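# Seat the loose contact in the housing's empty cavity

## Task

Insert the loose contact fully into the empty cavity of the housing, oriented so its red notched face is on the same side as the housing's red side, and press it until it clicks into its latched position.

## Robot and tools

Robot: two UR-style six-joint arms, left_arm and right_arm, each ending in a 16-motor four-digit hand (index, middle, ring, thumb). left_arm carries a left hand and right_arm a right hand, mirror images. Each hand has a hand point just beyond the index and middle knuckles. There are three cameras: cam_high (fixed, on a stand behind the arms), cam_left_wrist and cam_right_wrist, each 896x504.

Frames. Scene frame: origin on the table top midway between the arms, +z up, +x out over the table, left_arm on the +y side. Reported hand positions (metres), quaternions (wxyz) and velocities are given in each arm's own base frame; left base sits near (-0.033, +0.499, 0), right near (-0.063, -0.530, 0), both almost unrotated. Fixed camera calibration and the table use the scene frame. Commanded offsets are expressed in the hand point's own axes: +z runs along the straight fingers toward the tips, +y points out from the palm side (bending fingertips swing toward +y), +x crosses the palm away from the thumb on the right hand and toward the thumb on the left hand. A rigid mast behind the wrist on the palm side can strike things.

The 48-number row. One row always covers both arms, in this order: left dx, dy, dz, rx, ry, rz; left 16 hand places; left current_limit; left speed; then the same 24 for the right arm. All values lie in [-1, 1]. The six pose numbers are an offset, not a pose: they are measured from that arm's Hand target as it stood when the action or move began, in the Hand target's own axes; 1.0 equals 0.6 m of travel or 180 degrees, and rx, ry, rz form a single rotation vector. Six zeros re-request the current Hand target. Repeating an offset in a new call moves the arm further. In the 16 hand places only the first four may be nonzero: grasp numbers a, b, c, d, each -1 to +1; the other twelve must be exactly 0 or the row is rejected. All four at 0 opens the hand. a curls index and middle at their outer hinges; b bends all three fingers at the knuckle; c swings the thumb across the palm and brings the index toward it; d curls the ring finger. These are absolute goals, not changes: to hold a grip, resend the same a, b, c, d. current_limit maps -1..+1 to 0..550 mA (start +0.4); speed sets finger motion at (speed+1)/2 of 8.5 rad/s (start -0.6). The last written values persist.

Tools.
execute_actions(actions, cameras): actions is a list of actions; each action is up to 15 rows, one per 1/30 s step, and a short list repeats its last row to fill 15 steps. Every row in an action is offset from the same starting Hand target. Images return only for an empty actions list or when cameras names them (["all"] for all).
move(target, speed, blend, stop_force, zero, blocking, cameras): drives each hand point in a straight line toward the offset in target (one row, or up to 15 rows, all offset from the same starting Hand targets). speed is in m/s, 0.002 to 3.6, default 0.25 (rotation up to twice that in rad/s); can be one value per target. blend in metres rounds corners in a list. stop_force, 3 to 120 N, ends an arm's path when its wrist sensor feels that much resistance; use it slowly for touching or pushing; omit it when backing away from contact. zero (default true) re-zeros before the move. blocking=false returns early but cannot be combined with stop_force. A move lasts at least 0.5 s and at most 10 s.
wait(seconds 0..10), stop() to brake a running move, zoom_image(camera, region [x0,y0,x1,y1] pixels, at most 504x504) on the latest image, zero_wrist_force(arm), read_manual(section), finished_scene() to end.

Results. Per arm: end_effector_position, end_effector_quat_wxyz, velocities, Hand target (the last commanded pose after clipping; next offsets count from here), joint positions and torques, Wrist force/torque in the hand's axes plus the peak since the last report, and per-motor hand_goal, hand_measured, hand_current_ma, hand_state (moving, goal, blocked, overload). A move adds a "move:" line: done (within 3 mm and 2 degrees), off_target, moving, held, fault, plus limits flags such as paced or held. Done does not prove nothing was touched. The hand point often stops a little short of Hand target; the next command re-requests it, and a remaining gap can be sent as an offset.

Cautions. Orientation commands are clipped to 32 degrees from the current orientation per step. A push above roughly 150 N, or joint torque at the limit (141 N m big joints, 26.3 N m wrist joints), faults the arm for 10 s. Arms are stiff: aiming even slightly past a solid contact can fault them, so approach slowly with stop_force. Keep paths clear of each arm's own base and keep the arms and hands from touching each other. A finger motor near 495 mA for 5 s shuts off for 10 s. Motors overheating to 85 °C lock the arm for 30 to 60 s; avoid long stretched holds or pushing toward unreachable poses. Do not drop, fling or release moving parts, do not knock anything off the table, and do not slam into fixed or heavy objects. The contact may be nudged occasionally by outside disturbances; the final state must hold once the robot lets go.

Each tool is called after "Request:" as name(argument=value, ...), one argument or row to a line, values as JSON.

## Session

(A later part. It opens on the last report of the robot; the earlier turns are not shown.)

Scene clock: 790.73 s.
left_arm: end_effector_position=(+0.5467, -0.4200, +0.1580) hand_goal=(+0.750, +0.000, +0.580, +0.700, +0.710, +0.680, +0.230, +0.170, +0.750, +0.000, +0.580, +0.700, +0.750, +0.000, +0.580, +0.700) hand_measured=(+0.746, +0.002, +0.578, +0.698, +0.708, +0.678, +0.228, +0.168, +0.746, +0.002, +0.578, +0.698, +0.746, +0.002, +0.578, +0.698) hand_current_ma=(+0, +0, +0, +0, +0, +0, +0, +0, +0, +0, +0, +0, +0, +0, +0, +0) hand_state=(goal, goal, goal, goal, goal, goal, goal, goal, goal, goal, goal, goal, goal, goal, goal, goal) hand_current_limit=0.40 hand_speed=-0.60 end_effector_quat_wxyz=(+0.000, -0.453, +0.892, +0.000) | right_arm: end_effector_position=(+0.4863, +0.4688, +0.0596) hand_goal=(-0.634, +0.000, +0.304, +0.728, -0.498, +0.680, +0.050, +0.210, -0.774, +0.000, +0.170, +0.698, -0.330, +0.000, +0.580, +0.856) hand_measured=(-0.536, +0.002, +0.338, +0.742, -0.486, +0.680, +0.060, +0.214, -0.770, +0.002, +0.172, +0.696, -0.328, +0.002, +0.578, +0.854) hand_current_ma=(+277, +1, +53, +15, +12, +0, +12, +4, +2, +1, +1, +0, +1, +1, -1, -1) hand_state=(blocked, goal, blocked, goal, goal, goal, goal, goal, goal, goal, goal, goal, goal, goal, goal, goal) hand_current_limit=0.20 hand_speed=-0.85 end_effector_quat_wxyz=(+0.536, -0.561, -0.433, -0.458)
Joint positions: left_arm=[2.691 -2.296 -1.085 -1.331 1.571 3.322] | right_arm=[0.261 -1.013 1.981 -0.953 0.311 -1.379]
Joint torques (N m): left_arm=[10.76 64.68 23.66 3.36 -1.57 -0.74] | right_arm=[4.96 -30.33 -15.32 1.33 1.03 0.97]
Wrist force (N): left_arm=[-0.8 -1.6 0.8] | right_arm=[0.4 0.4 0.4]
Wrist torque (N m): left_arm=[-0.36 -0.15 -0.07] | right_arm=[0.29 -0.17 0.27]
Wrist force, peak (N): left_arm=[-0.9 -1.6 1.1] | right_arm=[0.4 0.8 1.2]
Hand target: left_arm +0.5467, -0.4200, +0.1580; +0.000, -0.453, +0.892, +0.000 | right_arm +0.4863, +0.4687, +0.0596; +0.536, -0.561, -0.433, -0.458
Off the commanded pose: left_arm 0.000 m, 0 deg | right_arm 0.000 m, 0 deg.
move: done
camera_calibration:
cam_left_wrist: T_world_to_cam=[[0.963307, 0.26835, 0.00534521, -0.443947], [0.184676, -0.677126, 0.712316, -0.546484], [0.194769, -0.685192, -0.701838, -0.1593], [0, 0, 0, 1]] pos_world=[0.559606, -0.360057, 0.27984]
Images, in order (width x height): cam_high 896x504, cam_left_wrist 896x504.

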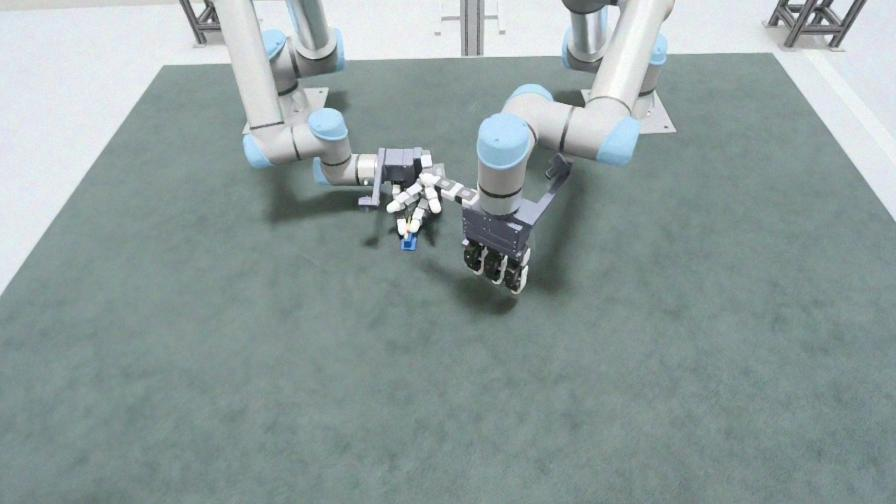

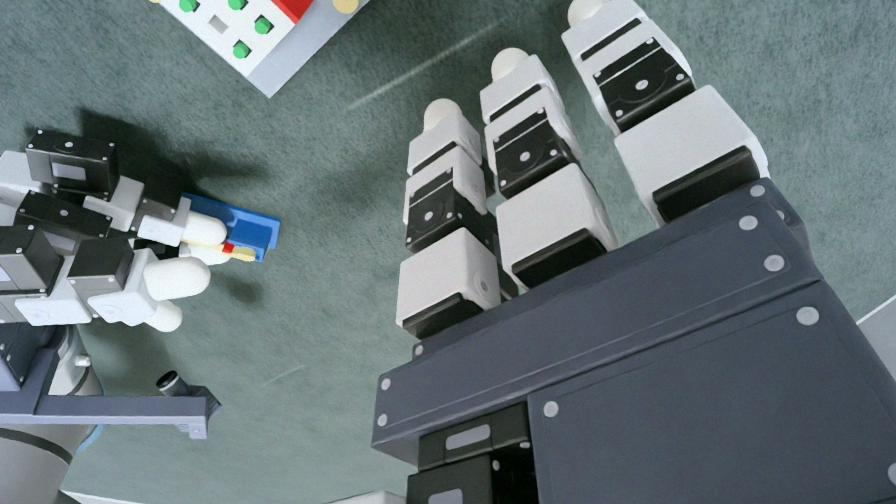

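Request:
move(
  target=[0,0,0,0,0,0,0,0,0,0,0,0,0,0,0,0,0,0,0,0,0,0,0.4,-0.6,0,0,0.0035,0,0,0,0.15,0.85,0.72,0,0,0,0,0,0,0,0,0,0,0,0,0,0.2,-0.85],
  speed=0.02,
)

Request:
move(
  target=[0,0,0,0,0,0,0,0,0,0,0,0,0,0,0,0,0,0,0,0,0,0,0.4,-0.6,0,0,0,0,0,0,0.15,0.92,0.72,0,0,0,0,0,0,0,0,0,0,0,0,0,0.3,-0.85],
  speed=0.02,
  cameras=["cam_high", "cam_left_wrist"],
)

Request:
zoom_image(
  camera="cam_high",
  region=[390, 205, 440, 260],
)

Request:
zoom_image(
  camera="cam_left_wrist",
  region=[150, 170, 300, 290],
)

Scene clock: 799.07 s.
left_arm: end_effector_position=(+0.5467, -0.4200, +0.1580) hand_goal=(+0.750, +0.000, +0.580, +0.700, +0.710, +0.680, +0.230, +0.170, +0.750, +0.000, +0.580, +0.700, +0.750, +0.000, +0.580, +0.700) hand_measured=(+0.746, +0.002, +0.578, +0.698, +0.708, +0.678, +0.228, +0.168, +0.746, +0.002, +0.578, +0.698, +0.746, +0.002, +0.578, +0.698) hand_current_ma=(+0, +0, +0, +0, +0, +0, +0, +0, +0, +0, +0, +0, +0, +0, +0, +0) hand_state=(goal, goal, goal, goal, goal, goal, goal, goal, goal, goal, goal, goal, goal, goal, goal, goal) hand_current_limit=0.40 hand_speed=-0.60 end_effector_quat_wxyz=(+0.000, -0.453, +0.892, +0.000) | right_arm: end_effector_position=(+0.4864, +0.4709, +0.0596) hand_goal=(-0.634, +0.000, +0.304, +0.728, -0.498, +0.680, +0.050, +0.210, -0.774, +0.000, +0.170, +0.698, -0.330, +0.000, +0.580, +0.856) hand_measured=(-0.548, +0.000, +0.338, +0.742, -0.482, +0.680, +0.066, +0.218, -0.770, +0.002, +0.172, +0.696, -0.328, +0.002, +0.578, +0.854) hand_current_ma=(+229, +0, +53, +15, +19, +0, +25, +10, +2, +1, +1, +0, +1, +1, -1, -1) hand_state=(blocked, goal, blocked, goal, goal, goal, goal, goal, goal, goal, goal, goal, goal, goal, goal, goal) hand_current_limit=0.20 hand_speed=-0.85 end_effector_quat_wxyz=(+0.536, -0.561, -0.433, -0.459)
Joint positions: left_arm=[2.691 -2.296 -1.085 -1.331 1.571 3.322] | right_arm=[0.265 -1.011 1.978 -0.951 0.316 -1.379]
Joint torques (N m): left_arm=[9.98 64.49 23.91 3.39 -1.66 -0.89] | right_arm=[3.65 -30.02 -13.01 1.01 0.61 0.9]
Wrist force (N): left_arm=[-0.7 -1.7 0.8] | right_arm=[0.5 0.0 -0.6]
Wrist torque (N m): left_arm=[-0.37 -0.16 -0.07] | right_arm=[0.24 -0.19 0.28]
Wrist force, peak (N): left_arm=[-0.9 -1.9 0.7] | right_arm=[0.5 0.3 0.8]
Hand target: left_arm +0.5467, -0.4200, +0.1580; +0.000, -0.453, +0.892, +0.000 | right_arm +0.4864, +0.4708, +0.0596; +0.536, -0.561, -0.433, -0.458
Off the commanded pose: left_arm 0.000 m, 0 deg | right_arm 0.000 m, 0 deg.
move: done

Scene clock: 799.57 s.
left_arm: end_effector_position=(+0.5467, -0.4200, +0.1580) hand_goal=(+0.750, +0.000, +0.580, +0.700, +0.710, +0.680, +0.230, +0.170, +0.750, +0.000, +0.580, +0.700, +0.750, +0.000, +0.580, +0.700) hand_measured=(+0.746, +0.002, +0.578, +0.698, +0.708, +0.678, +0.228, +0.168, +0.746, +0.002, +0.578, +0.698, +0.746, +0.002, +0.578, +0.698) hand_current_ma=(+0, +0, +0, +0, +0, +0, +0, +0, +0, +0, +0, +0, +0, +0, +0, +0) hand_state=(goal, goal, goal, goal, goal, goal, goal, goal, goal, goal, goal, goal, goal, goal, goal, goal) hand_current_limit=0.40 hand_speed=-0.60 end_effector_quat_wxyz=(+0.000, -0.453, +0.892, +0.000) | right_arm: end_effector_position=(+0.4864, +0.4709, +0.0596) hand_goal=(-0.728, +0.000, +0.326, +0.742, -0.498, +0.680, +0.050, +0.224, -0.898, +0.000, +0.156, +0.698, -0.434, +0.000, +0.580, +0.870) hand_measured=(-0.566, +0.002, +0.360, +0.756, -0.480, +0.680, +0.066, +0.226, -0.894, +0.002, +0.158, +0.696, -0.432, +0.002, +0.578, +0.868) hand_current_ma=(+358, +1, +52, +13, +19, +0, +24, +2, +3, +1, +1, +0, +1, +1, -1, -1) hand_state=(blocked, goal, blocked, goal, goal, goal, goal, goal, goal, goal, goal, goal, goal, goal, goal, goal) hand_current_limit=0.30 hand_speed=-0.85 end_effector_quat_wxyz=(+0.536, -0.561, -0.433, -0.458)
Joint positions: left_arm=[2.691 -2.296 -1.085 -1.331 1.571 3.322] | right_arm=[0.265 -1.011 1.978 -0.951 0.316 -1.379]
Joint torques (N m): left_arm=[9.92 64.11 23.17 3.26 -1.66 -1.09] | right_arm=[-6.17 -32.22 -6.08 0.3 -1.51 0.33]
Wrist force (N): left_arm=[-0.8 -1.6 0.6] | right_arm=[0.1 -0.4 1.7]
Wrist torque (N m): left_arm=[-0.34 -0.16 -0.08] | right_arm=[0.30 -0.11 0.31]
Wrist force, peak (N): left_arm=[-0.9 -1.7 0.7] | right_arm=[0.1 -0.6 1.8]
Hand target: left_arm +0.5467, -0.4200, +0.1580; +0.000, -0.453, +0.892, +0.000 | right_arm +0.4864, +0.4708, +0.0596; +0.536, -0.561, -0.433, -0.458
Off the commanded pose: left_arm 0.000 m, 0 deg | right_arm 0.000 m, 0 deg.
move: done
camera_calibration:
cam_left_wrist: T_world_to_cam=[[0.963307, 0.26835, 0.00534521, -0.443947], [0.184676, -0.677126, 0.712316, -0.546484], [0.194769, -0.685192, -0.701838, -0.1593], [0, 0, 0, 1]] pos_world=[0.559606, -0.360057, 0.27984]
Images, in order (width x height): cam_high 896x504, cam_left_wrist 896x504.

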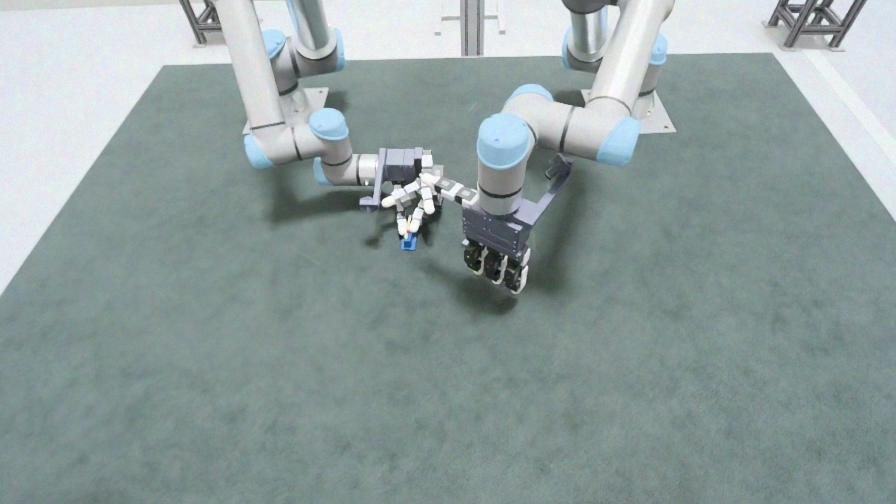

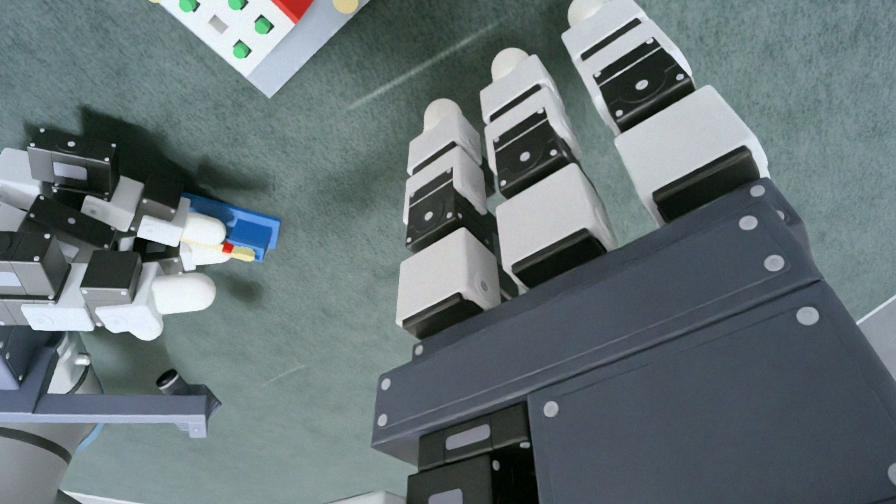

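Scaled by 9.164 from the camera's 896x504 image, which has a finer 1280x720 frame.

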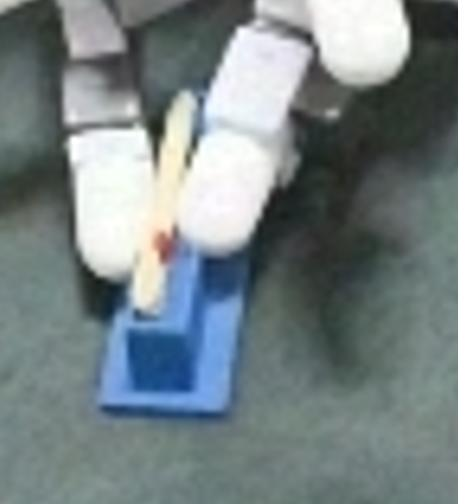

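Scaled by 3.360 from the camera's 896x504 image, which has a finer 1280x720 frame.

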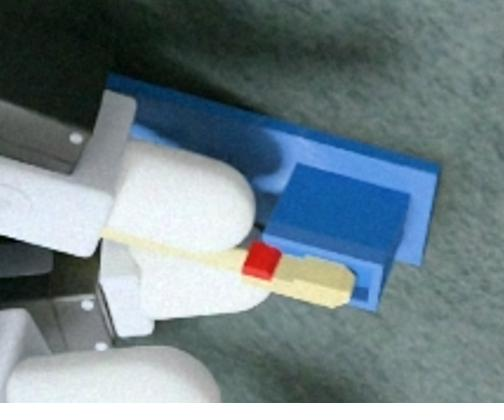

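Request:
move(
  target=[0,0,0,0,0,0,0,0,0,0,0,0,0,0,0,0,0,0,0,0,0,0,0.4,-0.6,0,0,0,0,0,0,0.15,0.86,0.72,0,0,0,0,0,0,0,0,0,0,0,0,0,0.2,-0.85],
  speed=0.02,
)

Request:
move(
  target=[0,0,0,0,0,0,0,0,0,0,0,0,0,0,0,0,0,0,0,0,0,0,0.4,-0.6,0,0,0.0058,0,0,0,0.15,0.86,0.72,0,0,0,0,0,0,0,0,0,0,0,0,0,0.2,-0.85],
  speed=0.02,
  cameras=["cam_high", "cam_left_wrist"],
)

Request:
zoom_image(
  camera="cam_high",
  region=[390, 205, 440, 260],
)

Request:
zoom_image(
  camera="cam_left_wrist",
  region=[150, 170, 300, 290],
)

Scene clock: 831.57 s.
left_arm: end_effector_position=(+0.5467, -0.4200, +0.1580) hand_goal=(+0.750, +0.000, +0.580, +0.700, +0.710, +0.680, +0.230, +0.170, +0.750, +0.000, +0.580, +0.700, +0.750, +0.000, +0.580, +0.700) hand_measured=(+0.746, +0.002, +0.578, +0.698, +0.708, +0.678, +0.228, +0.168, +0.746, +0.002, +0.578, +0.698, +0.746, +0.002, +0.578, +0.698) hand_current_ma=(+0, +0, +0, +0, +0, +0, +0, +0, +0, +0, +0, +0, +0, +0, +0, +0) hand_state=(goal, goal, goal, goal, goal, goal, goal, goal, goal, goal, goal, goal, goal, goal, goal, goal) hand_current_limit=0.40 hand_speed=-0.60 end_effector_quat_wxyz=(+0.000, -0.453, +0.892, +0.000) | right_arm: end_effector_position=(+0.4864, +0.4708, +0.0596) hand_goal=(-0.648, +0.000, +0.308, +0.730, -0.498, +0.680, +0.050, +0.212, -0.792, +0.000, +0.168, +0.698, -0.344, +0.000, +0.580, +0.858) hand_measured=(-0.566, +0.004, +0.360, +0.756, -0.480, +0.680, +0.066, +0.224, -0.794, +0.002, +0.166, +0.696, -0.348, +0.002, +0.578, +0.860) hand_current_ma=(+211, +1, +99, +34, +19, +0, +24, +19, -1, +1, -1, +0, -2, +1, -1, +1) hand_state=(blocked, goal, blocked, blocked, goal, goal, goal, goal, goal, goal, goal, goal, goal, goal, goal, goal) hand_current_limit=0.20 hand_speed=-0.85 end_effector_quat_wxyz=(+0.536, -0.561, -0.433, -0.458)
Joint positions: left_arm=[2.691 -2.296 -1.085 -1.331 1.571 3.322] | right_arm=[0.265 -1.011 1.978 -0.951 0.316 -1.379]
Joint torques (N m): left_arm=[9.65 64.01 23.89 3.27 -1.65 -0.88] | right_arm=[-10.99 -40.43 -5.92 -2.15 -0.59 -1.11]
Wrist force (N): left_arm=[-0.8 -1.7 0.6] | right_arm=[0.1 -0.4 1.4]
Wrist torque (N m): left_arm=[-0.35 -0.16 -0.07] | right_arm=[0.32 -0.12 0.32]
Wrist force, peak (N): left_arm=[-1.1 -1.8 0.8] | right_arm=[0.0 -0.5 2.0]
Hand target: left_arm +0.5467, -0.4200, +0.1580; +0.000, -0.453, +0.892, +0.000 | right_arm +0.4864, +0.4708, +0.0596; +0.536, -0.561, -0.433, -0.458
Off the commanded pose: left_arm 0.000 m, 0 deg | right_arm 0.000 m, 0 deg.
move: done

Scene clock: 832.27 s.
left_arm: end_effector_position=(+0.5467, -0.4200, +0.1580) hand_goal=(+0.750, +0.000, +0.580, +0.700, +0.710, +0.680, +0.230, +0.170, +0.750, +0.000, +0.580, +0.700, +0.750, +0.000, +0.580, +0.700) hand_measured=(+0.746, +0.002, +0.578, +0.698, +0.708, +0.678, +0.228, +0.168, +0.746, +0.002, +0.578, +0.698, +0.746, +0.002, +0.578, +0.698) hand_current_ma=(+0, +0, +0, +0, +0, +0, +0, +0, +0, +0, +0, +0, +0, +0, +0, +0) hand_state=(goal, goal, goal, goal, goal, goal, goal, goal, goal, goal, goal, goal, goal, goal, goal, goal) hand_current_limit=0.40 hand_speed=-0.60 end_effector_quat_wxyz=(+0.000, -0.453, +0.892, +0.000) | right_arm: end_effector_position=(+0.4865, +0.4744, +0.0595) hand_goal=(-0.648, +0.000, +0.308, +0.730, -0.498, +0.680, +0.050, +0.212, -0.792, +0.000, +0.168, +0.698, -0.344, +0.000, +0.580, +0.858) hand_measured=(-0.580, +0.000, +0.358, +0.756, -0.480, +0.680, +0.080, +0.228, -0.794, +0.002, +0.166, +0.696, -0.348, +0.002, +0.578, +0.860) hand_current_ma=(+159, +0, +95, +34, +19, +0, +61, +27, -1, +1, -1, +0, -2, +1, -1, +1) hand_state=(blocked, goal, blocked, blocked, goal, goal, blocked, goal, goal, goal, goal, goal, goal, goal, goal, goal) hand_current_limit=0.20 hand_speed=-0.85 end_effector_quat_wxyz=(+0.536, -0.561, -0.433, -0.458)
Joint positions: left_arm=[2.691 -2.296 -1.085 -1.331 1.571 3.322] | right_arm=[0.272 -1.008 1.972 -0.948 0.323 -1.379]
Joint torques (N m): left_arm=[9.43 63.97 23.36 3.4 -1.7 -0.74] | right_arm=[-0.66 -30.61 -14 0.36 0.46 0.35]
Wrist force (N): left_arm=[-0.8 -1.7 0.6] | right_arm=[1.2 -3.1 -2.6]
Wrist torque (N m): left_arm=[-0.35 -0.16 -0.07] | right_arm=[-0.10 -0.32 0.35]
Wrist force, peak (N): left_arm=[-1.0 -1.7 0.7] | right_arm=[1.0 -3.3 -2.5]
Hand target: left_arm +0.5467, -0.4200, +0.1580; +0.000, -0.453, +0.892, +0.000 | right_arm +0.4866, +0.4743, +0.0595; +0.536, -0.561, -0.433, -0.458
Off the commanded pose: left_arm 0.000 m, 0 deg | right_arm 0.000 m, 0 deg.
move: done
camera_calibration:
cam_left_wrist: T_world_to_cam=[[0.963307, 0.26835, 0.00534521, -0.443947], [0.184676, -0.677126, 0.712316, -0.546484], [0.194769, -0.685192, -0.701838, -0.1593], [0, 0, 0, 1]] pos_world=[0.559606, -0.360057, 0.27984]
Images, in order (width x height): cam_high 896x504, cam_left_wrist 896x504.

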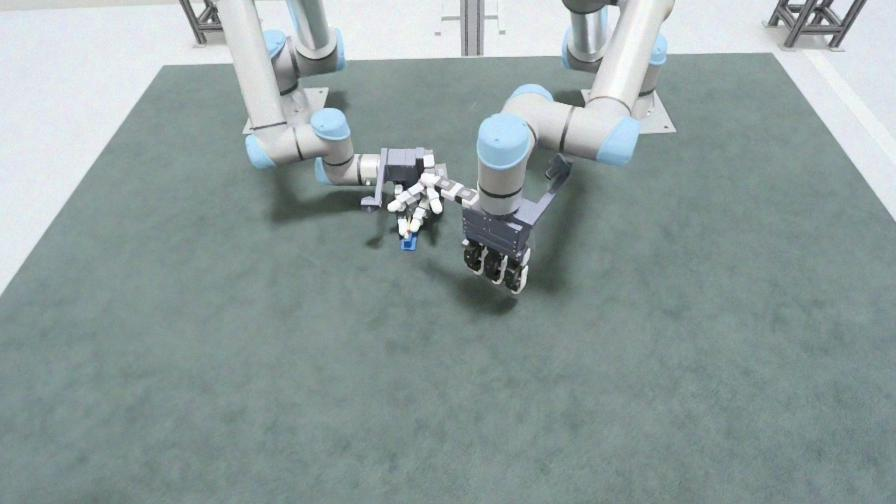

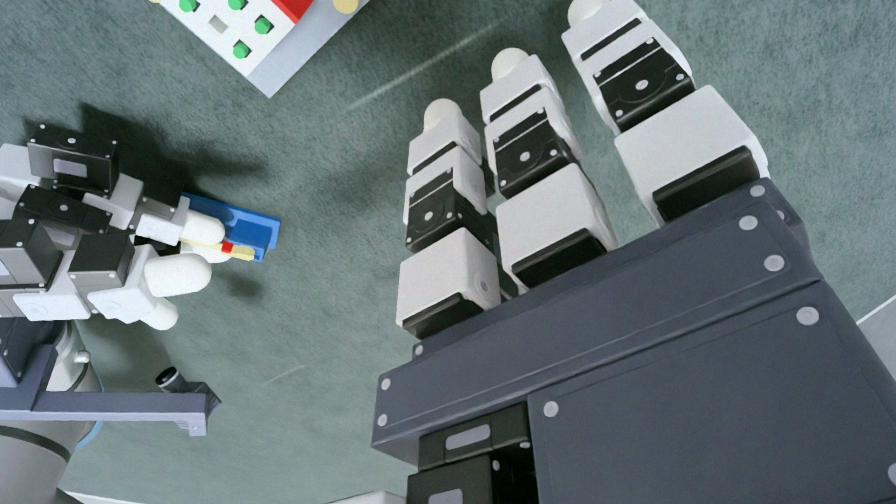

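Scaled by 9.164 from the camera's 896x504 image, which has a finer 1280x720 frame.

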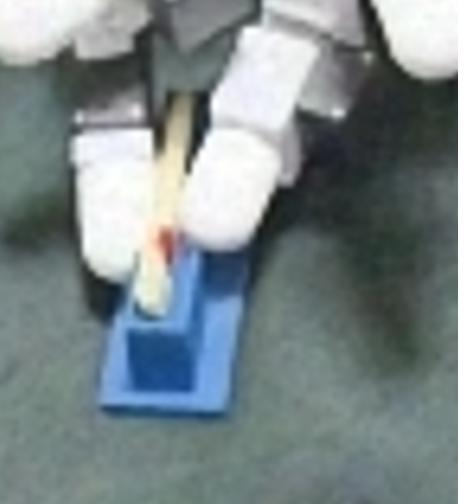

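Scaled by 3.360 from the camera's 896x504 image, which has a finer 1280x720 frame.

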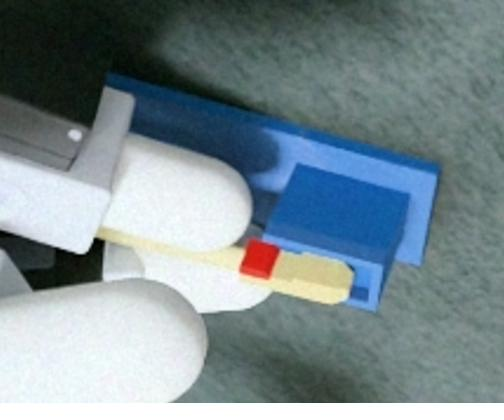

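Request:
move(
  target=[0,0,0,0,0,0,0,0,0,0,0,0,0,0,0,0,0,0,0,0,0,0,0.4,-0.6,0,-0.0027,-0.0017,0,0,0,0.15,0.86,0.72,0,0,0,0,0,0,0,0,0,0,0,0,0,0.2,-0.85],
  speed=0.02,
  cameras=["cam_high", "cam_left_wrist"],
)

Request:
zoom_image(
  camera="cam_left_wrist",
  region=[150, 170, 300, 290],
)

Scene clock: 841.87 s.
left_arm: end_effector_position=(+0.5467, -0.4200, +0.1580) hand_goal=(+0.750, +0.000, +0.580, +0.700, +0.710, +0.680, +0.230, +0.170, +0.750, +0.000, +0.580, +0.700, +0.750, +0.000, +0.580, +0.700) hand_measured=(+0.746, +0.002, +0.578, +0.698, +0.708, +0.678, +0.228, +0.168, +0.746, +0.002, +0.578, +0.698, +0.746, +0.002, +0.578, +0.698) hand_current_ma=(+0, +0, +0, +0, +0, +0, +0, +0, +0, +0, +0, +0, +0, +0, +0, +0) hand_state=(goal, goal, goal, goal, goal, goal, goal, goal, goal, goal, goal, goal, goal, goal, goal, goal) hand_current_limit=0.40 hand_speed=-0.60 end_effector_quat_wxyz=(+0.000, -0.453, +0.892, +0.000) | right_arm: end_effector_position=(+0.4849, +0.4733, +0.0599) hand_goal=(-0.648, +0.000, +0.308, +0.730, -0.498, +0.680, +0.050, +0.212, -0.792, +0.000, +0.168, +0.698, -0.344, +0.000, +0.580, +0.858) hand_measured=(-0.580, +0.000, +0.358, +0.756, -0.480, +0.680, +0.078, +0.228, -0.794, +0.002, +0.166, +0.696, -0.348, +0.002, +0.578, +0.860) hand_current_ma=(+159, +0, +95, +34, +19, +0, +58, +27, -1, +1, -1, +0, -2, +1, -1, +1) hand_state=(blocked, goal, blocked, blocked, goal, goal, blocked, goal, goal, goal, goal, goal, goal, goal, goal, goal) hand_current_limit=0.20 hand_speed=-0.85 end_effector_quat_wxyz=(+0.536, -0.561, -0.433, -0.459)
Joint positions: left_arm=[2.691 -2.296 -1.085 -1.331 1.571 3.322] | right_arm=[0.271 -1.012 1.978 -0.951 0.322 -1.379]
Joint torques (N m): left_arm=[9.78 64.43 24 3.33 -1.86 -1.08] | right_arm=[-9.99 -42.79 -10.47 -2.13 -1.66 -1.25]
Wrist force (N): left_arm=[-0.7 -1.8 0.7] | right_arm=[0.4 1.2 1.0]
Wrist torque (N m): left_arm=[-0.37 -0.16 -0.06] | right_arm=[0.38 -0.15 0.26]
Wrist force, peak (N): left_arm=[-0.9 -1.7 1.0] | right_arm=[1.1 -3.7 -2.6]
Hand target: left_arm +0.5467, -0.4200, +0.1580; +0.000, -0.453, +0.892, +0.000 | right_arm +0.4849, +0.4734, +0.0599; +0.536, -0.561, -0.433, -0.458
Off the commanded pose: left_arm 0.000 m, 0 deg | right_arm 0.000 m, 0 deg.
move: done
camera_calibration:
cam_left_wrist: T_world_to_cam=[[0.963307, 0.26835, 0.00534521, -0.443947], [0.184676, -0.677126, 0.712316, -0.546484], [0.194769, -0.685192, -0.701838, -0.1593], [0, 0, 0, 1]] pos_world=[0.559606, -0.360057, 0.27984]
Images, in order (width x height): cam_high 896x504, cam_left_wrist 896x504.

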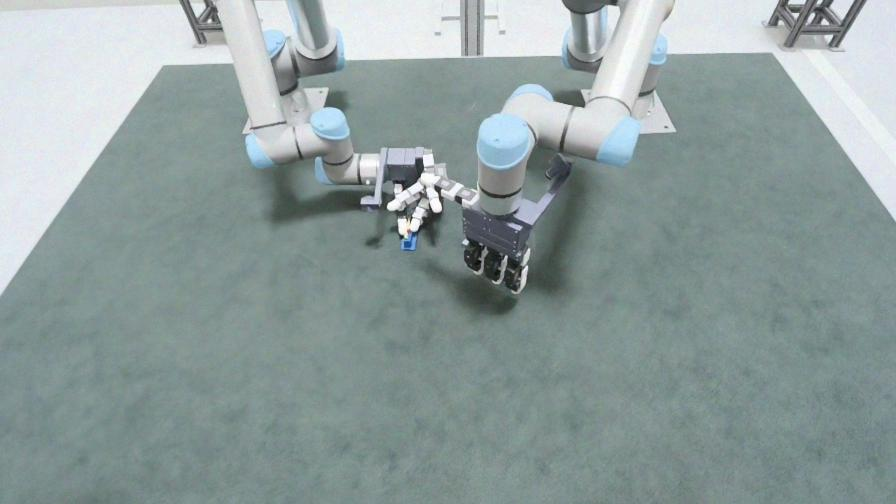

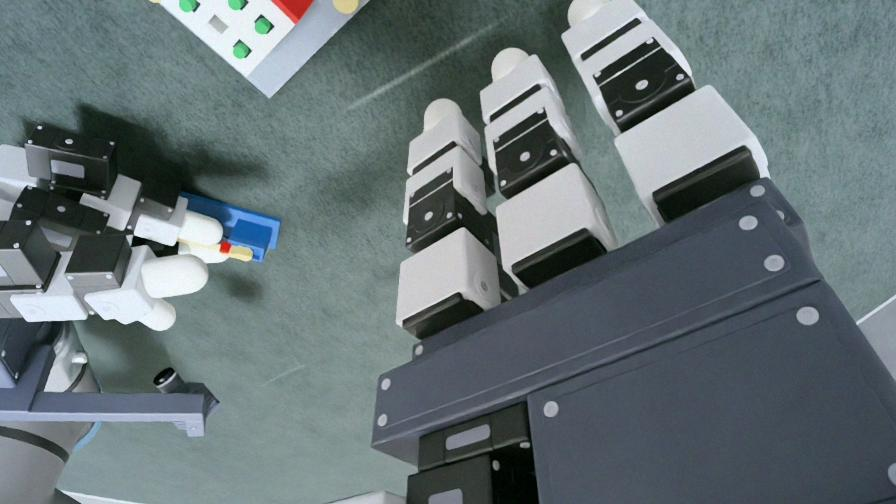

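Scaled by 3.360 from the camera's 896x504 image, which has a finer 1280x720 frame.

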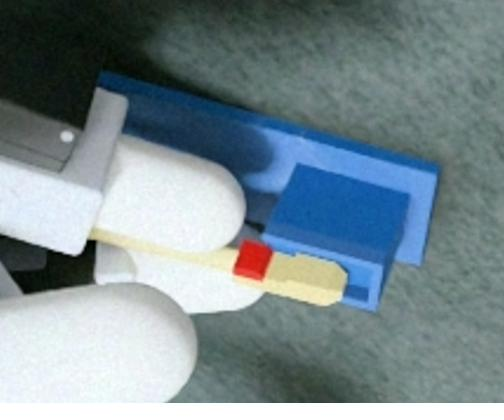

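Request:
move(
  target=[0,0,0,0,0,0,0,0,0,0,0,0,0,0,0,0,0,0,0,0,0,0,0.4,-0.6,0.0245,-0.0052,0,0,0,0,0.15,0.86,0.72,0,0,0,0,0,0,0,0,0,0,0,0,0,0.2,-0.85],
  speed=0.02,
  cameras=["cam_high", "cam_left_wrist"],
)

Request:
zoom_image(
  camera="cam_left_wrist",
  region=[150, 170, 300, 290],
)

Request:
zoom_image(
  camera="cam_high",
  region=[390, 195, 440, 255],
)

Scene clock: 845.77 s.
left_arm: end_effector_position=(+0.5467, -0.4200, +0.1580) hand_goal=(+0.750, +0.000, +0.580, +0.700, +0.710, +0.680, +0.230, +0.170, +0.750, +0.000, +0.580, +0.700, +0.750, +0.000, +0.580, +0.700) hand_measured=(+0.746, +0.002, +0.578, +0.698, +0.708, +0.678, +0.228, +0.168, +0.746, +0.002, +0.578, +0.698, +0.746, +0.002, +0.578, +0.698) hand_current_ma=(+0, +0, +0, +0, +0, +0, +0, +0, +0, +0, +0, +0, +0, +0, +0, +0) hand_state=(goal, goal, goal, goal, goal, goal, goal, goal, goal, goal, goal, goal, goal, goal, goal, goal) hand_current_limit=0.40 hand_speed=-0.60 end_effector_quat_wxyz=(+0.000, -0.453, +0.892, +0.000) | right_arm: end_effector_position=(+0.4849, +0.4734, +0.0750) hand_goal=(-0.648, +0.000, +0.308, +0.730, -0.498, +0.680, +0.050, +0.212, -0.792, +0.000, +0.168, +0.698, -0.344, +0.000, +0.580, +0.858) hand_measured=(-0.580, +0.000, +0.358, +0.756, -0.480, +0.680, +0.078, +0.228, -0.794, +0.002, +0.166, +0.696, -0.348, +0.002, +0.578, +0.860) hand_current_ma=(+159, +0, +95, +34, +21, +0, +58, +27, -1, +1, -1, +0, -2, +1, -1, +1) hand_state=(blocked, goal, blocked, blocked, goal, goal, blocked, goal, goal, goal, goal, goal, goal, goal, goal, goal) hand_current_limit=0.20 hand_speed=-0.85 end_effector_quat_wxyz=(+0.536, -0.561, -0.433, -0.458)
Joint positions: left_arm=[2.691 -2.296 -1.085 -1.331 1.571 3.322] | right_arm=[0.272 -1.043 1.973 -0.915 0.322 -1.379]
Joint torques (N m): left_arm=[9.37 64.74 24.99 3.21 -1.8 -1.04] | right_arm=[8.49 -29.67 -17.17 -1.9 1.26 -1.58]
Wrist force (N): left_arm=[-0.8 -1.6 0.6] | right_arm=[0.2 0.0 -0.5]
Wrist torque (N m): left_arm=[-0.34 -0.15 -0.08] | right_arm=[0.22 -0.17 0.27]
Wrist force, peak (N): left_arm=[-0.9 -1.9 0.6] | right_arm=[0.5 1.3 1.3]
Hand target: left_arm +0.5467, -0.4200, +0.1580; +0.000, -0.453, +0.892, +0.000 | right_arm +0.4849, +0.4734, +0.0749; +0.536, -0.561, -0.433, -0.458
Off the commanded pose: left_arm 0.000 m, 0 deg | right_arm 0.000 m, 0 deg.
move: done
camera_calibration:
cam_left_wrist: T_world_to_cam=[[0.963307, 0.26835, 0.00534521, -0.443947], [0.184676, -0.677126, 0.712316, -0.546484], [0.194769, -0.685192, -0.701838, -0.1593], [0, 0, 0, 1]] pos_world=[0.559606, -0.360057, 0.27984]
Images, in order (width x height): cam_high 896x504, cam_left_wrist 896x504.

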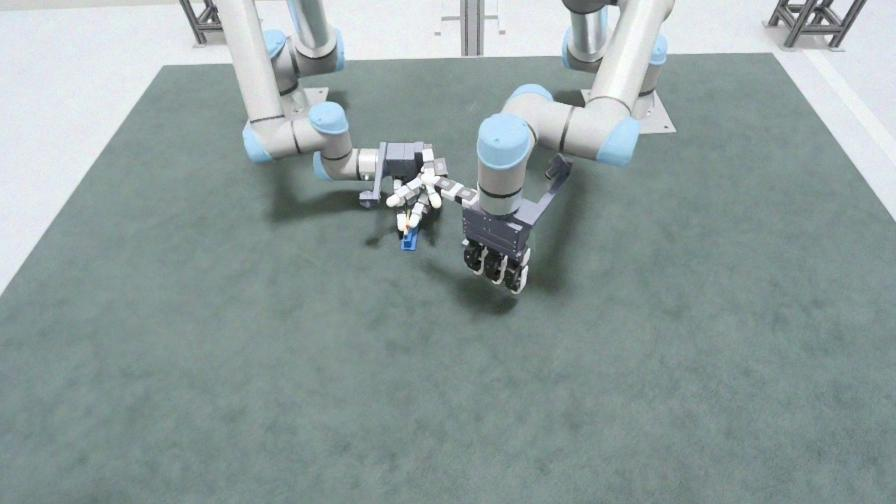

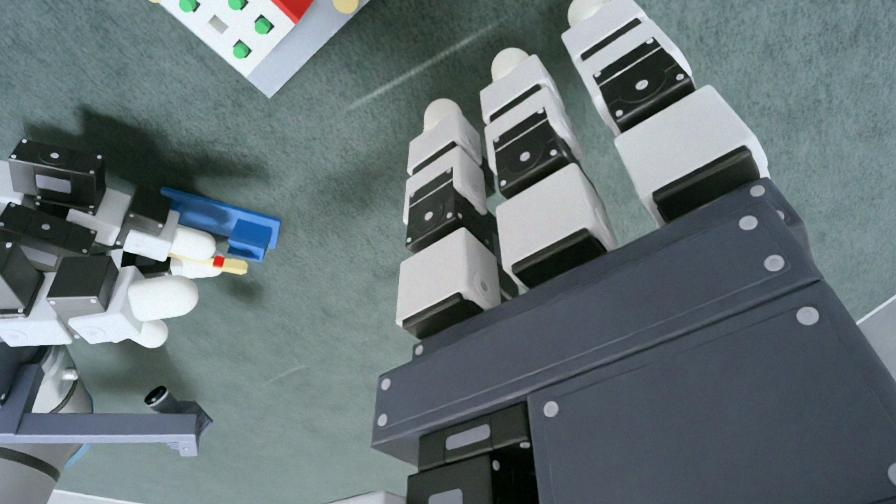

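Scaled by 3.360 from the camera's 896x504 image, which has a finer 1280x720 frame.

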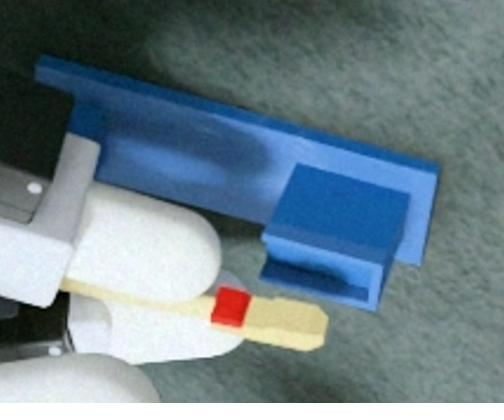

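Scaled by 8.400 from the camera's 896x504 image, which has a finer 1280x720 frame.

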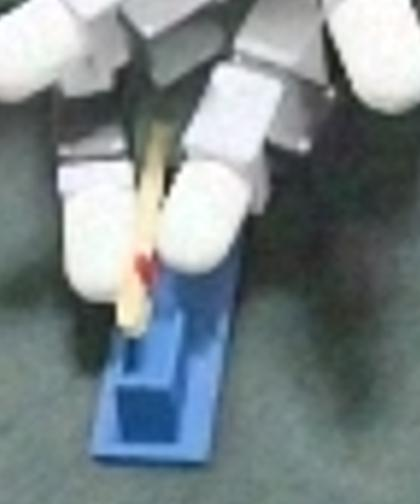

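Request:
move(
  target=[0,0,0,0,0,0,0,0,0,0,0,0,0,0,0,0,0,0,0,0,0,0,0.4,-0.6,0.1141,-0.0242,0,0,0,0,0.15,0.86,0.72,0,0,0,0,0,0,0,0,0,0,0,0,0,0.2,-0.85],
  speed=0.06,
)

Request:
move(
  target=[0,0,0,0,0,0,0,0,0,0,0,0,0,0,0,0,0,0,0,0,0,0,0.4,-0.6,0,0,0,0,0,0,0.15,0.92,0.72,0,0,0,0,0,0,0,0,0,0,0,0,0,0.3,-0.95],
  speed=0.02,
  cameras=["cam_high", "cam_left_wrist"],
)

Request:
zoom_image(
  camera="cam_left_wrist",
  region=[100, 200, 300, 340],
)

Request:
zoom_image(
  camera="cam_high",
  region=[380, 160, 450, 240],
)

Scene clock: 854.77 s.
left_arm: end_effector_position=(+0.5467, -0.4200, +0.1580) hand_goal=(+0.750, +0.000, +0.580, +0.700, +0.710, +0.680, +0.230, +0.170, +0.750, +0.000, +0.580, +0.700, +0.750, +0.000, +0.580, +0.700) hand_measured=(+0.746, +0.002, +0.578, +0.698, +0.708, +0.678, +0.228, +0.168, +0.746, +0.002, +0.578, +0.698, +0.746, +0.002, +0.578, +0.698) hand_current_ma=(+0, +0, +0, +0, +0, +0, +0, +0, +0, +0, +0, +0, +0, +0, +0, +0) hand_state=(goal, goal, goal, goal, goal, goal, goal, goal, goal, goal, goal, goal, goal, goal, goal, goal) hand_current_limit=0.40 hand_speed=-0.60 end_effector_quat_wxyz=(+0.000, -0.453, +0.892, +0.000) | right_arm: end_effector_position=(+0.4847, +0.4738, +0.1450) hand_goal=(-0.648, +0.000, +0.308, +0.730, -0.498, +0.680, +0.050, +0.212, -0.792, +0.000, +0.168, +0.698, -0.344, +0.000, +0.580, +0.858) hand_measured=(-0.580, +0.000, +0.358, +0.756, -0.480, +0.680, +0.078, +0.228, -0.794, +0.002, +0.166, +0.696, -0.348, +0.002, +0.578, +0.860) hand_current_ma=(+159, +0, +95, +34, +22, +0, +58, +27, -1, +1, -1, +0, -2, +1, -1, +1) hand_state=(blocked, goal, blocked, blocked, goal, goal, blocked, goal, goal, goal, goal, goal, goal, goal, goal, goal) hand_current_limit=0.20 hand_speed=-0.85 end_effector_quat_wxyz=(+0.536, -0.561, -0.433, -0.459) end_effector_velocity=(-0.001, +0.000, -0.003) end_effector_angular_velocity=(+0.000, +0.000, +0.001)
Joint positions: left_arm=[2.691 -2.296 -1.085 -1.331 1.571 3.322] | right_arm=[0.272 -1.176 1.933 -0.742 0.323 -1.379]
Joint velocities: left_arm=[within noise] | right_arm=[0.001 0.004 0.004 -0.008 0 0]
Joint torques (N m): left_arm=[9.4 63.76 24.66 3.25 -1.74 -1.04] | right_arm=[6.25 -24.68 -7.76 -2.62 1.36 -2.13]
Wrist force (N): left_arm=[-0.9 -1.5 0.7] | right_arm=[0.3 0.1 -0.5]
Wrist torque (N m): left_arm=[-0.35 -0.14 -0.09] | right_arm=[0.24 -0.19 0.38]
Wrist force, peak (N): left_arm=[-0.8 -1.9 0.9] | right_arm=[1.2 -0.1 -0.7]
Hand target: left_arm +0.5467, -0.4200, +0.1580; +0.000, -0.453, +0.892, +0.000 | right_arm +0.4847, +0.4738, +0.1449; +0.536, -0.561, -0.433, -0.458
Off the commanded pose: left_arm 0.000 m, 0 deg | right_arm 0.000 m, 0 deg.
move: done

Scene clock: 855.63 s.
left_arm: end_effector_position=(+0.5467, -0.4200, +0.1580) hand_goal=(+0.750, +0.000, +0.580, +0.700, +0.710, +0.680, +0.230, +0.170, +0.750, +0.000, +0.580, +0.700, +0.750, +0.000, +0.580, +0.700) hand_measured=(+0.746, +0.002, +0.578, +0.698, +0.708, +0.678, +0.228, +0.168, +0.746, +0.002, +0.578, +0.698, +0.746, +0.002, +0.578, +0.698) hand_current_ma=(+0, +0, +0, +0, +0, +0, +0, +0, +0, +0, +0, +0, +0, +0, +0, +0) hand_state=(goal, goal, goal, goal, goal, goal, goal, goal, goal, goal, goal, goal, goal, goal, goal, goal) hand_current_limit=0.40 hand_speed=-0.60 end_effector_quat_wxyz=(+0.000, -0.453, +0.892, +0.000) | right_arm: end_effector_position=(+0.4847, +0.4738, +0.1449) hand_goal=(-0.728, +0.000, +0.326, +0.742, -0.498, +0.680, +0.050, +0.224, -0.898, +0.000, +0.156, +0.698, -0.434, +0.000, +0.580, +0.870) hand_measured=(-0.592, -0.004, +0.364, +0.758, -0.472, +0.680, +0.078, +0.236, -0.894, +0.002, +0.160, +0.696, -0.432, +0.002, +0.578, +0.868) hand_current_ma=(+357, -2, +61, +18, +37, +0, +58, +15, +3, +1, +1, +0, +1, +1, -1, -1) hand_state=(blocked, goal, blocked, goal, blocked, goal, blocked, goal, goal, goal, goal, goal, goal, goal, goal, goal) hand_current_limit=0.30 hand_speed=-0.95 end_effector_quat_wxyz=(+0.536, -0.561, -0.433, -0.459)
Joint positions: left_arm=[2.691 -2.296 -1.085 -1.331 1.571 3.322] | right_arm=[0.272 -1.176 1.933 -0.742 0.323 -1.379]
Joint torques (N m): left_arm=[9.95 63.41 23.24 3.16 -1.81 -0.93] | right_arm=[5.65 -22.82 -8.51 -2.67 0.54 0.42]
Wrist force (N): left_arm=[-0.7 -1.4 1.0] | right_arm=[0.5 0.1 -0.8]
Wrist torque (N m): left_arm=[-0.35 -0.16 -0.07] | right_arm=[0.27 -0.20 0.39]
Wrist force, peak (N): left_arm=[-0.7 -1.8 0.8] | right_arm=[0.5 0.1 -0.8]
Hand target: left_arm +0.5467, -0.4200, +0.1580; +0.000, -0.453, +0.892, +0.000 | right_arm +0.4847, +0.4738, +0.1449; +0.536, -0.561, -0.433, -0.458
Off the commanded pose: left_arm 0.000 m, 0 deg | right_arm 0.000 m, 0 deg.
move: done
camera_calibration:
cam_left_wrist: T_world_to_cam=[[0.963307, 0.26835, 0.00534521, -0.443947], [0.184676, -0.677126, 0.712316, -0.546484], [0.194769, -0.685192, -0.701838, -0.1593], [0, 0, 0, 1]] pos_world=[0.559606, -0.360057, 0.27984]
Images, in order (width x height): cam_high 896x504, cam_left_wrist 896x504.

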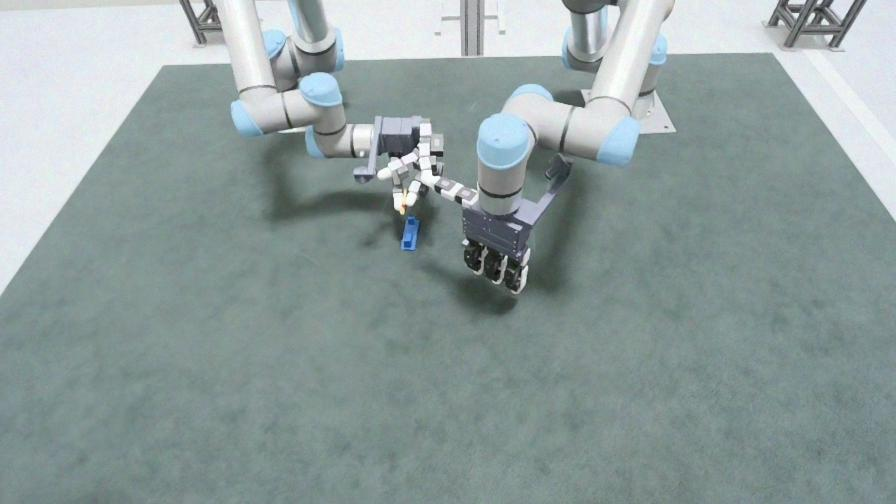

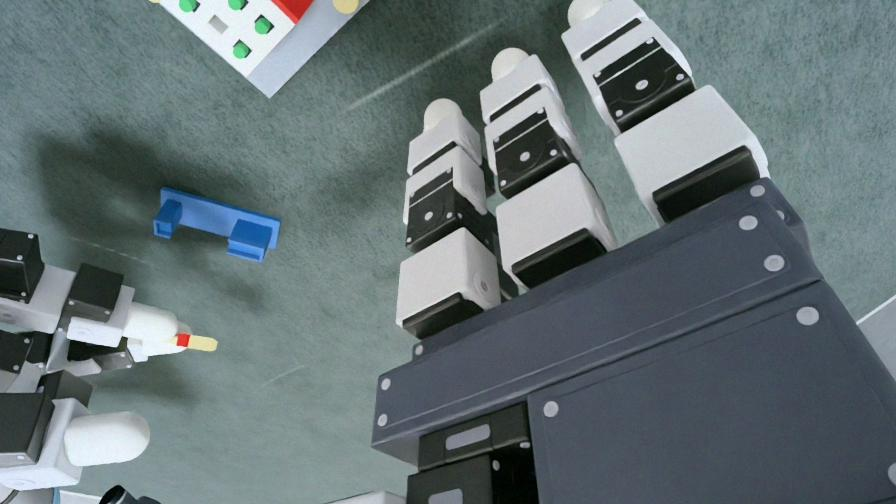

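Scaled by 2.520 from the camera's 896x504 image, which has a finer 1280x720 frame.

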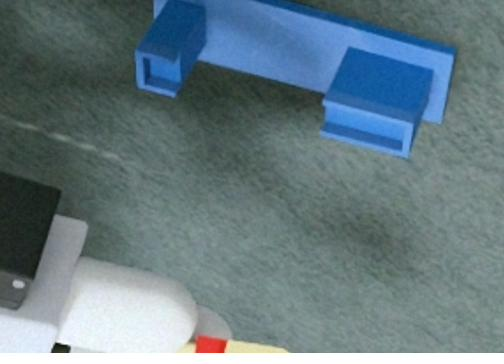

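Scaled by 6.300 from the camera's 896x504 image, which has a finer 1280x720 frame.

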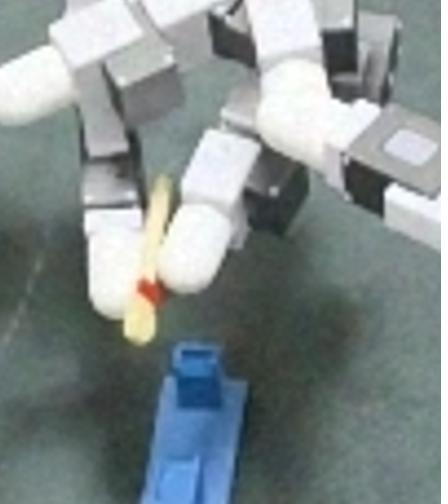

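Request:
move(
  target=[0,0,0,0,0,0,0,0,0,0,0,0,0,0,0,0,0,0,0,0,0,0,0.4,-0.6,0.0768,-0.0387,-0.218,0,0,0,0.15,0.92,0.72,0,0,0,0,0,0,0,0,0,0,0,0,0,0.3,-0.95],
  speed=0.12,
  cameras=["cam_high", "cam_left_wrist"],
)

Request:
zoom_image(
  camera="cam_high",
  region=[310, 110, 450, 230],
)

Scene clock: 949.37 s.
left_arm: end_effector_position=(+0.5467, -0.4200, +0.1580) hand_goal=(+0.750, +0.000, +0.580, +0.700, +0.710, +0.680, +0.230, +0.170, +0.750, +0.000, +0.580, +0.700, +0.750, +0.000, +0.580, +0.700) hand_measured=(+0.746, +0.002, +0.578, +0.698, +0.708, +0.678, +0.228, +0.168, +0.746, +0.002, +0.578, +0.698, +0.746, +0.002, +0.578, +0.698) hand_current_ma=(+0, +0, +0, +0, +0, +0, +0, +0, +0, +0, +0, +0, +0, +0, +0, +0) hand_state=(goal, goal, goal, goal, goal, goal, goal, goal, goal, goal, goal, goal, goal, goal, goal, goal) hand_current_limit=0.40 hand_speed=-0.60 end_effector_quat_wxyz=(+0.000, -0.453, +0.892, +0.000) | right_arm: end_effector_position=(+0.4649, +0.3441, +0.1954) hand_goal=(-0.728, +0.000, +0.326, +0.742, -0.498, +0.680, +0.050, +0.224, -0.898, +0.000, +0.156, +0.698, -0.434, +0.000, +0.580, +0.870) hand_measured=(-0.594, -0.006, +0.364, +0.760, -0.470, +0.680, +0.078, +0.236, -0.894, +0.002, +0.158, +0.696, -0.432, +0.002, +0.578, +0.868) hand_current_ma=(+357, -3, +62, +18, +39, +0, +58, +16, +2, +1, +1, +0, +0, +1, -1, -1) hand_state=(blocked, goal, blocked, goal, blocked, goal, blocked, goal, goal, goal, goal, goal, goal, goal, goal, goal) hand_current_limit=0.30 hand_speed=-0.95 end_effector_quat_wxyz=(+0.537, -0.560, -0.432, -0.459) end_effector_velocity=(+0.002, -0.001, +0.001) end_effector_angular_velocity=(+0.000, -0.002, -0.002)
Joint positions: left_arm=[2.691 -2.296 -1.085 -1.331 1.571 3.322] | right_arm=[-0.039 -1.399 2.079 -0.602 0.012 -1.443]
Joint velocities: left_arm=[within noise] | right_arm=[-0.002 0 -0.001 -0.005 0 0.004]
Joint torques (N m): left_arm=[9.17 63.21 24.63 2.94 -1.63 -0.88] | right_arm=[-0.15 -21.65 -13.1 -1.63 -1.19 1.07]
Wrist force (N): left_arm=[-0.9 -1.5 1.0] | right_arm=[0.3 0.1 -0.3]
Wrist torque (N m): left_arm=[-0.37 -0.14 -0.08] | right_arm=[0.23 -0.17 0.34]
Wrist force, peak (N): left_arm=[-1.1 -1.8 0.9] | right_arm=[0.8 -0.4 -1.4]
Hand target: left_arm +0.5467, -0.4200, +0.1580; +0.000, -0.453, +0.892, +0.000 | right_arm +0.4648, +0.3441, +0.1954; +0.536, -0.561, -0.433, -0.458
Off the commanded pose: left_arm 0.000 m, 0 deg | right_arm 0.000 m, 0 deg.
move: done
camera_calibration:
cam_left_wrist: T_world_to_cam=[[0.963307, 0.26835, 0.00534521, -0.443947], [0.184676, -0.677126, 0.712316, -0.546484], [0.194769, -0.685192, -0.701838, -0.1593], [0, 0, 0, 1]] pos_world=[0.559606, -0.360057, 0.27984]
Images, in order (width x height): cam_high 896x504, cam_left_wrist 896x504.

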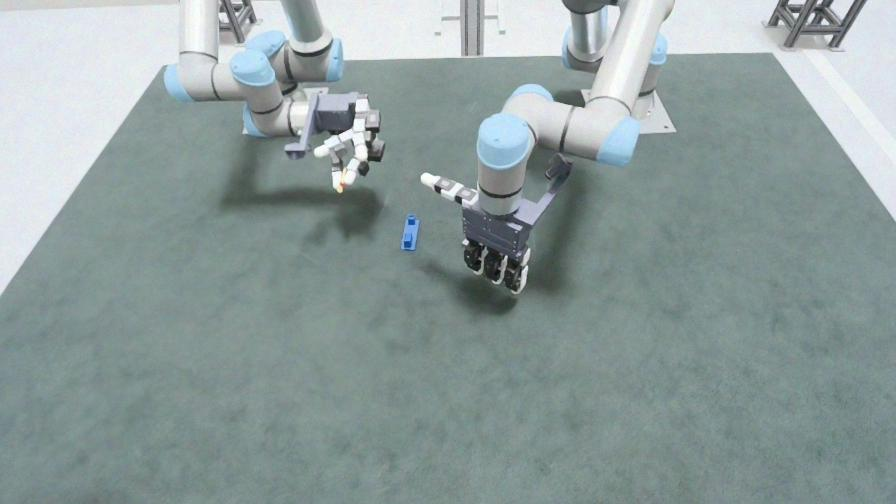

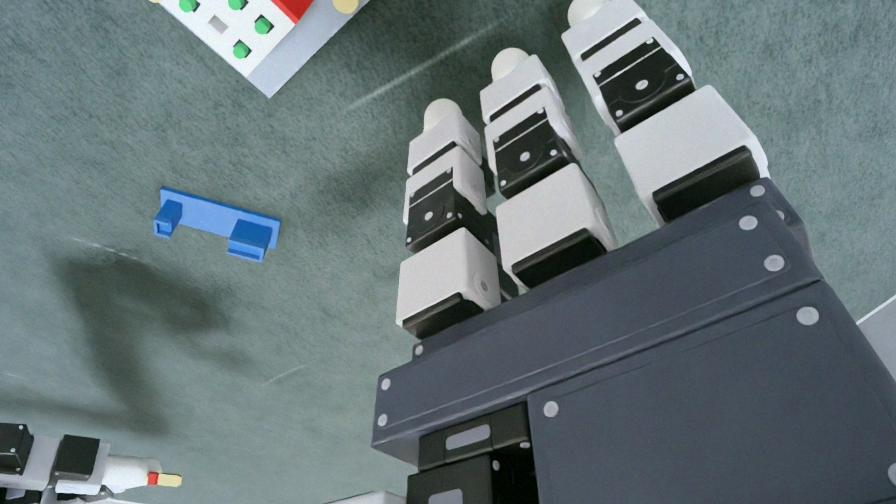

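Scaled by 3.600 from the camera's 896x504 image, which has a finer 1280x720 frame.

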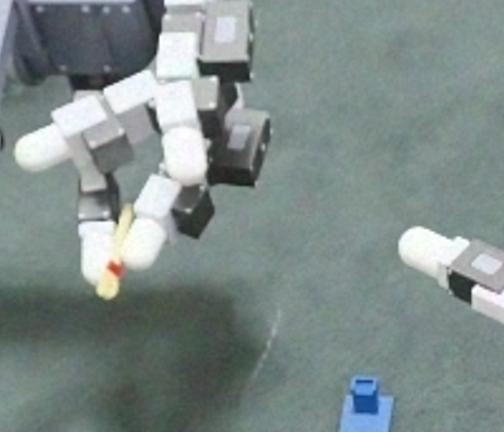

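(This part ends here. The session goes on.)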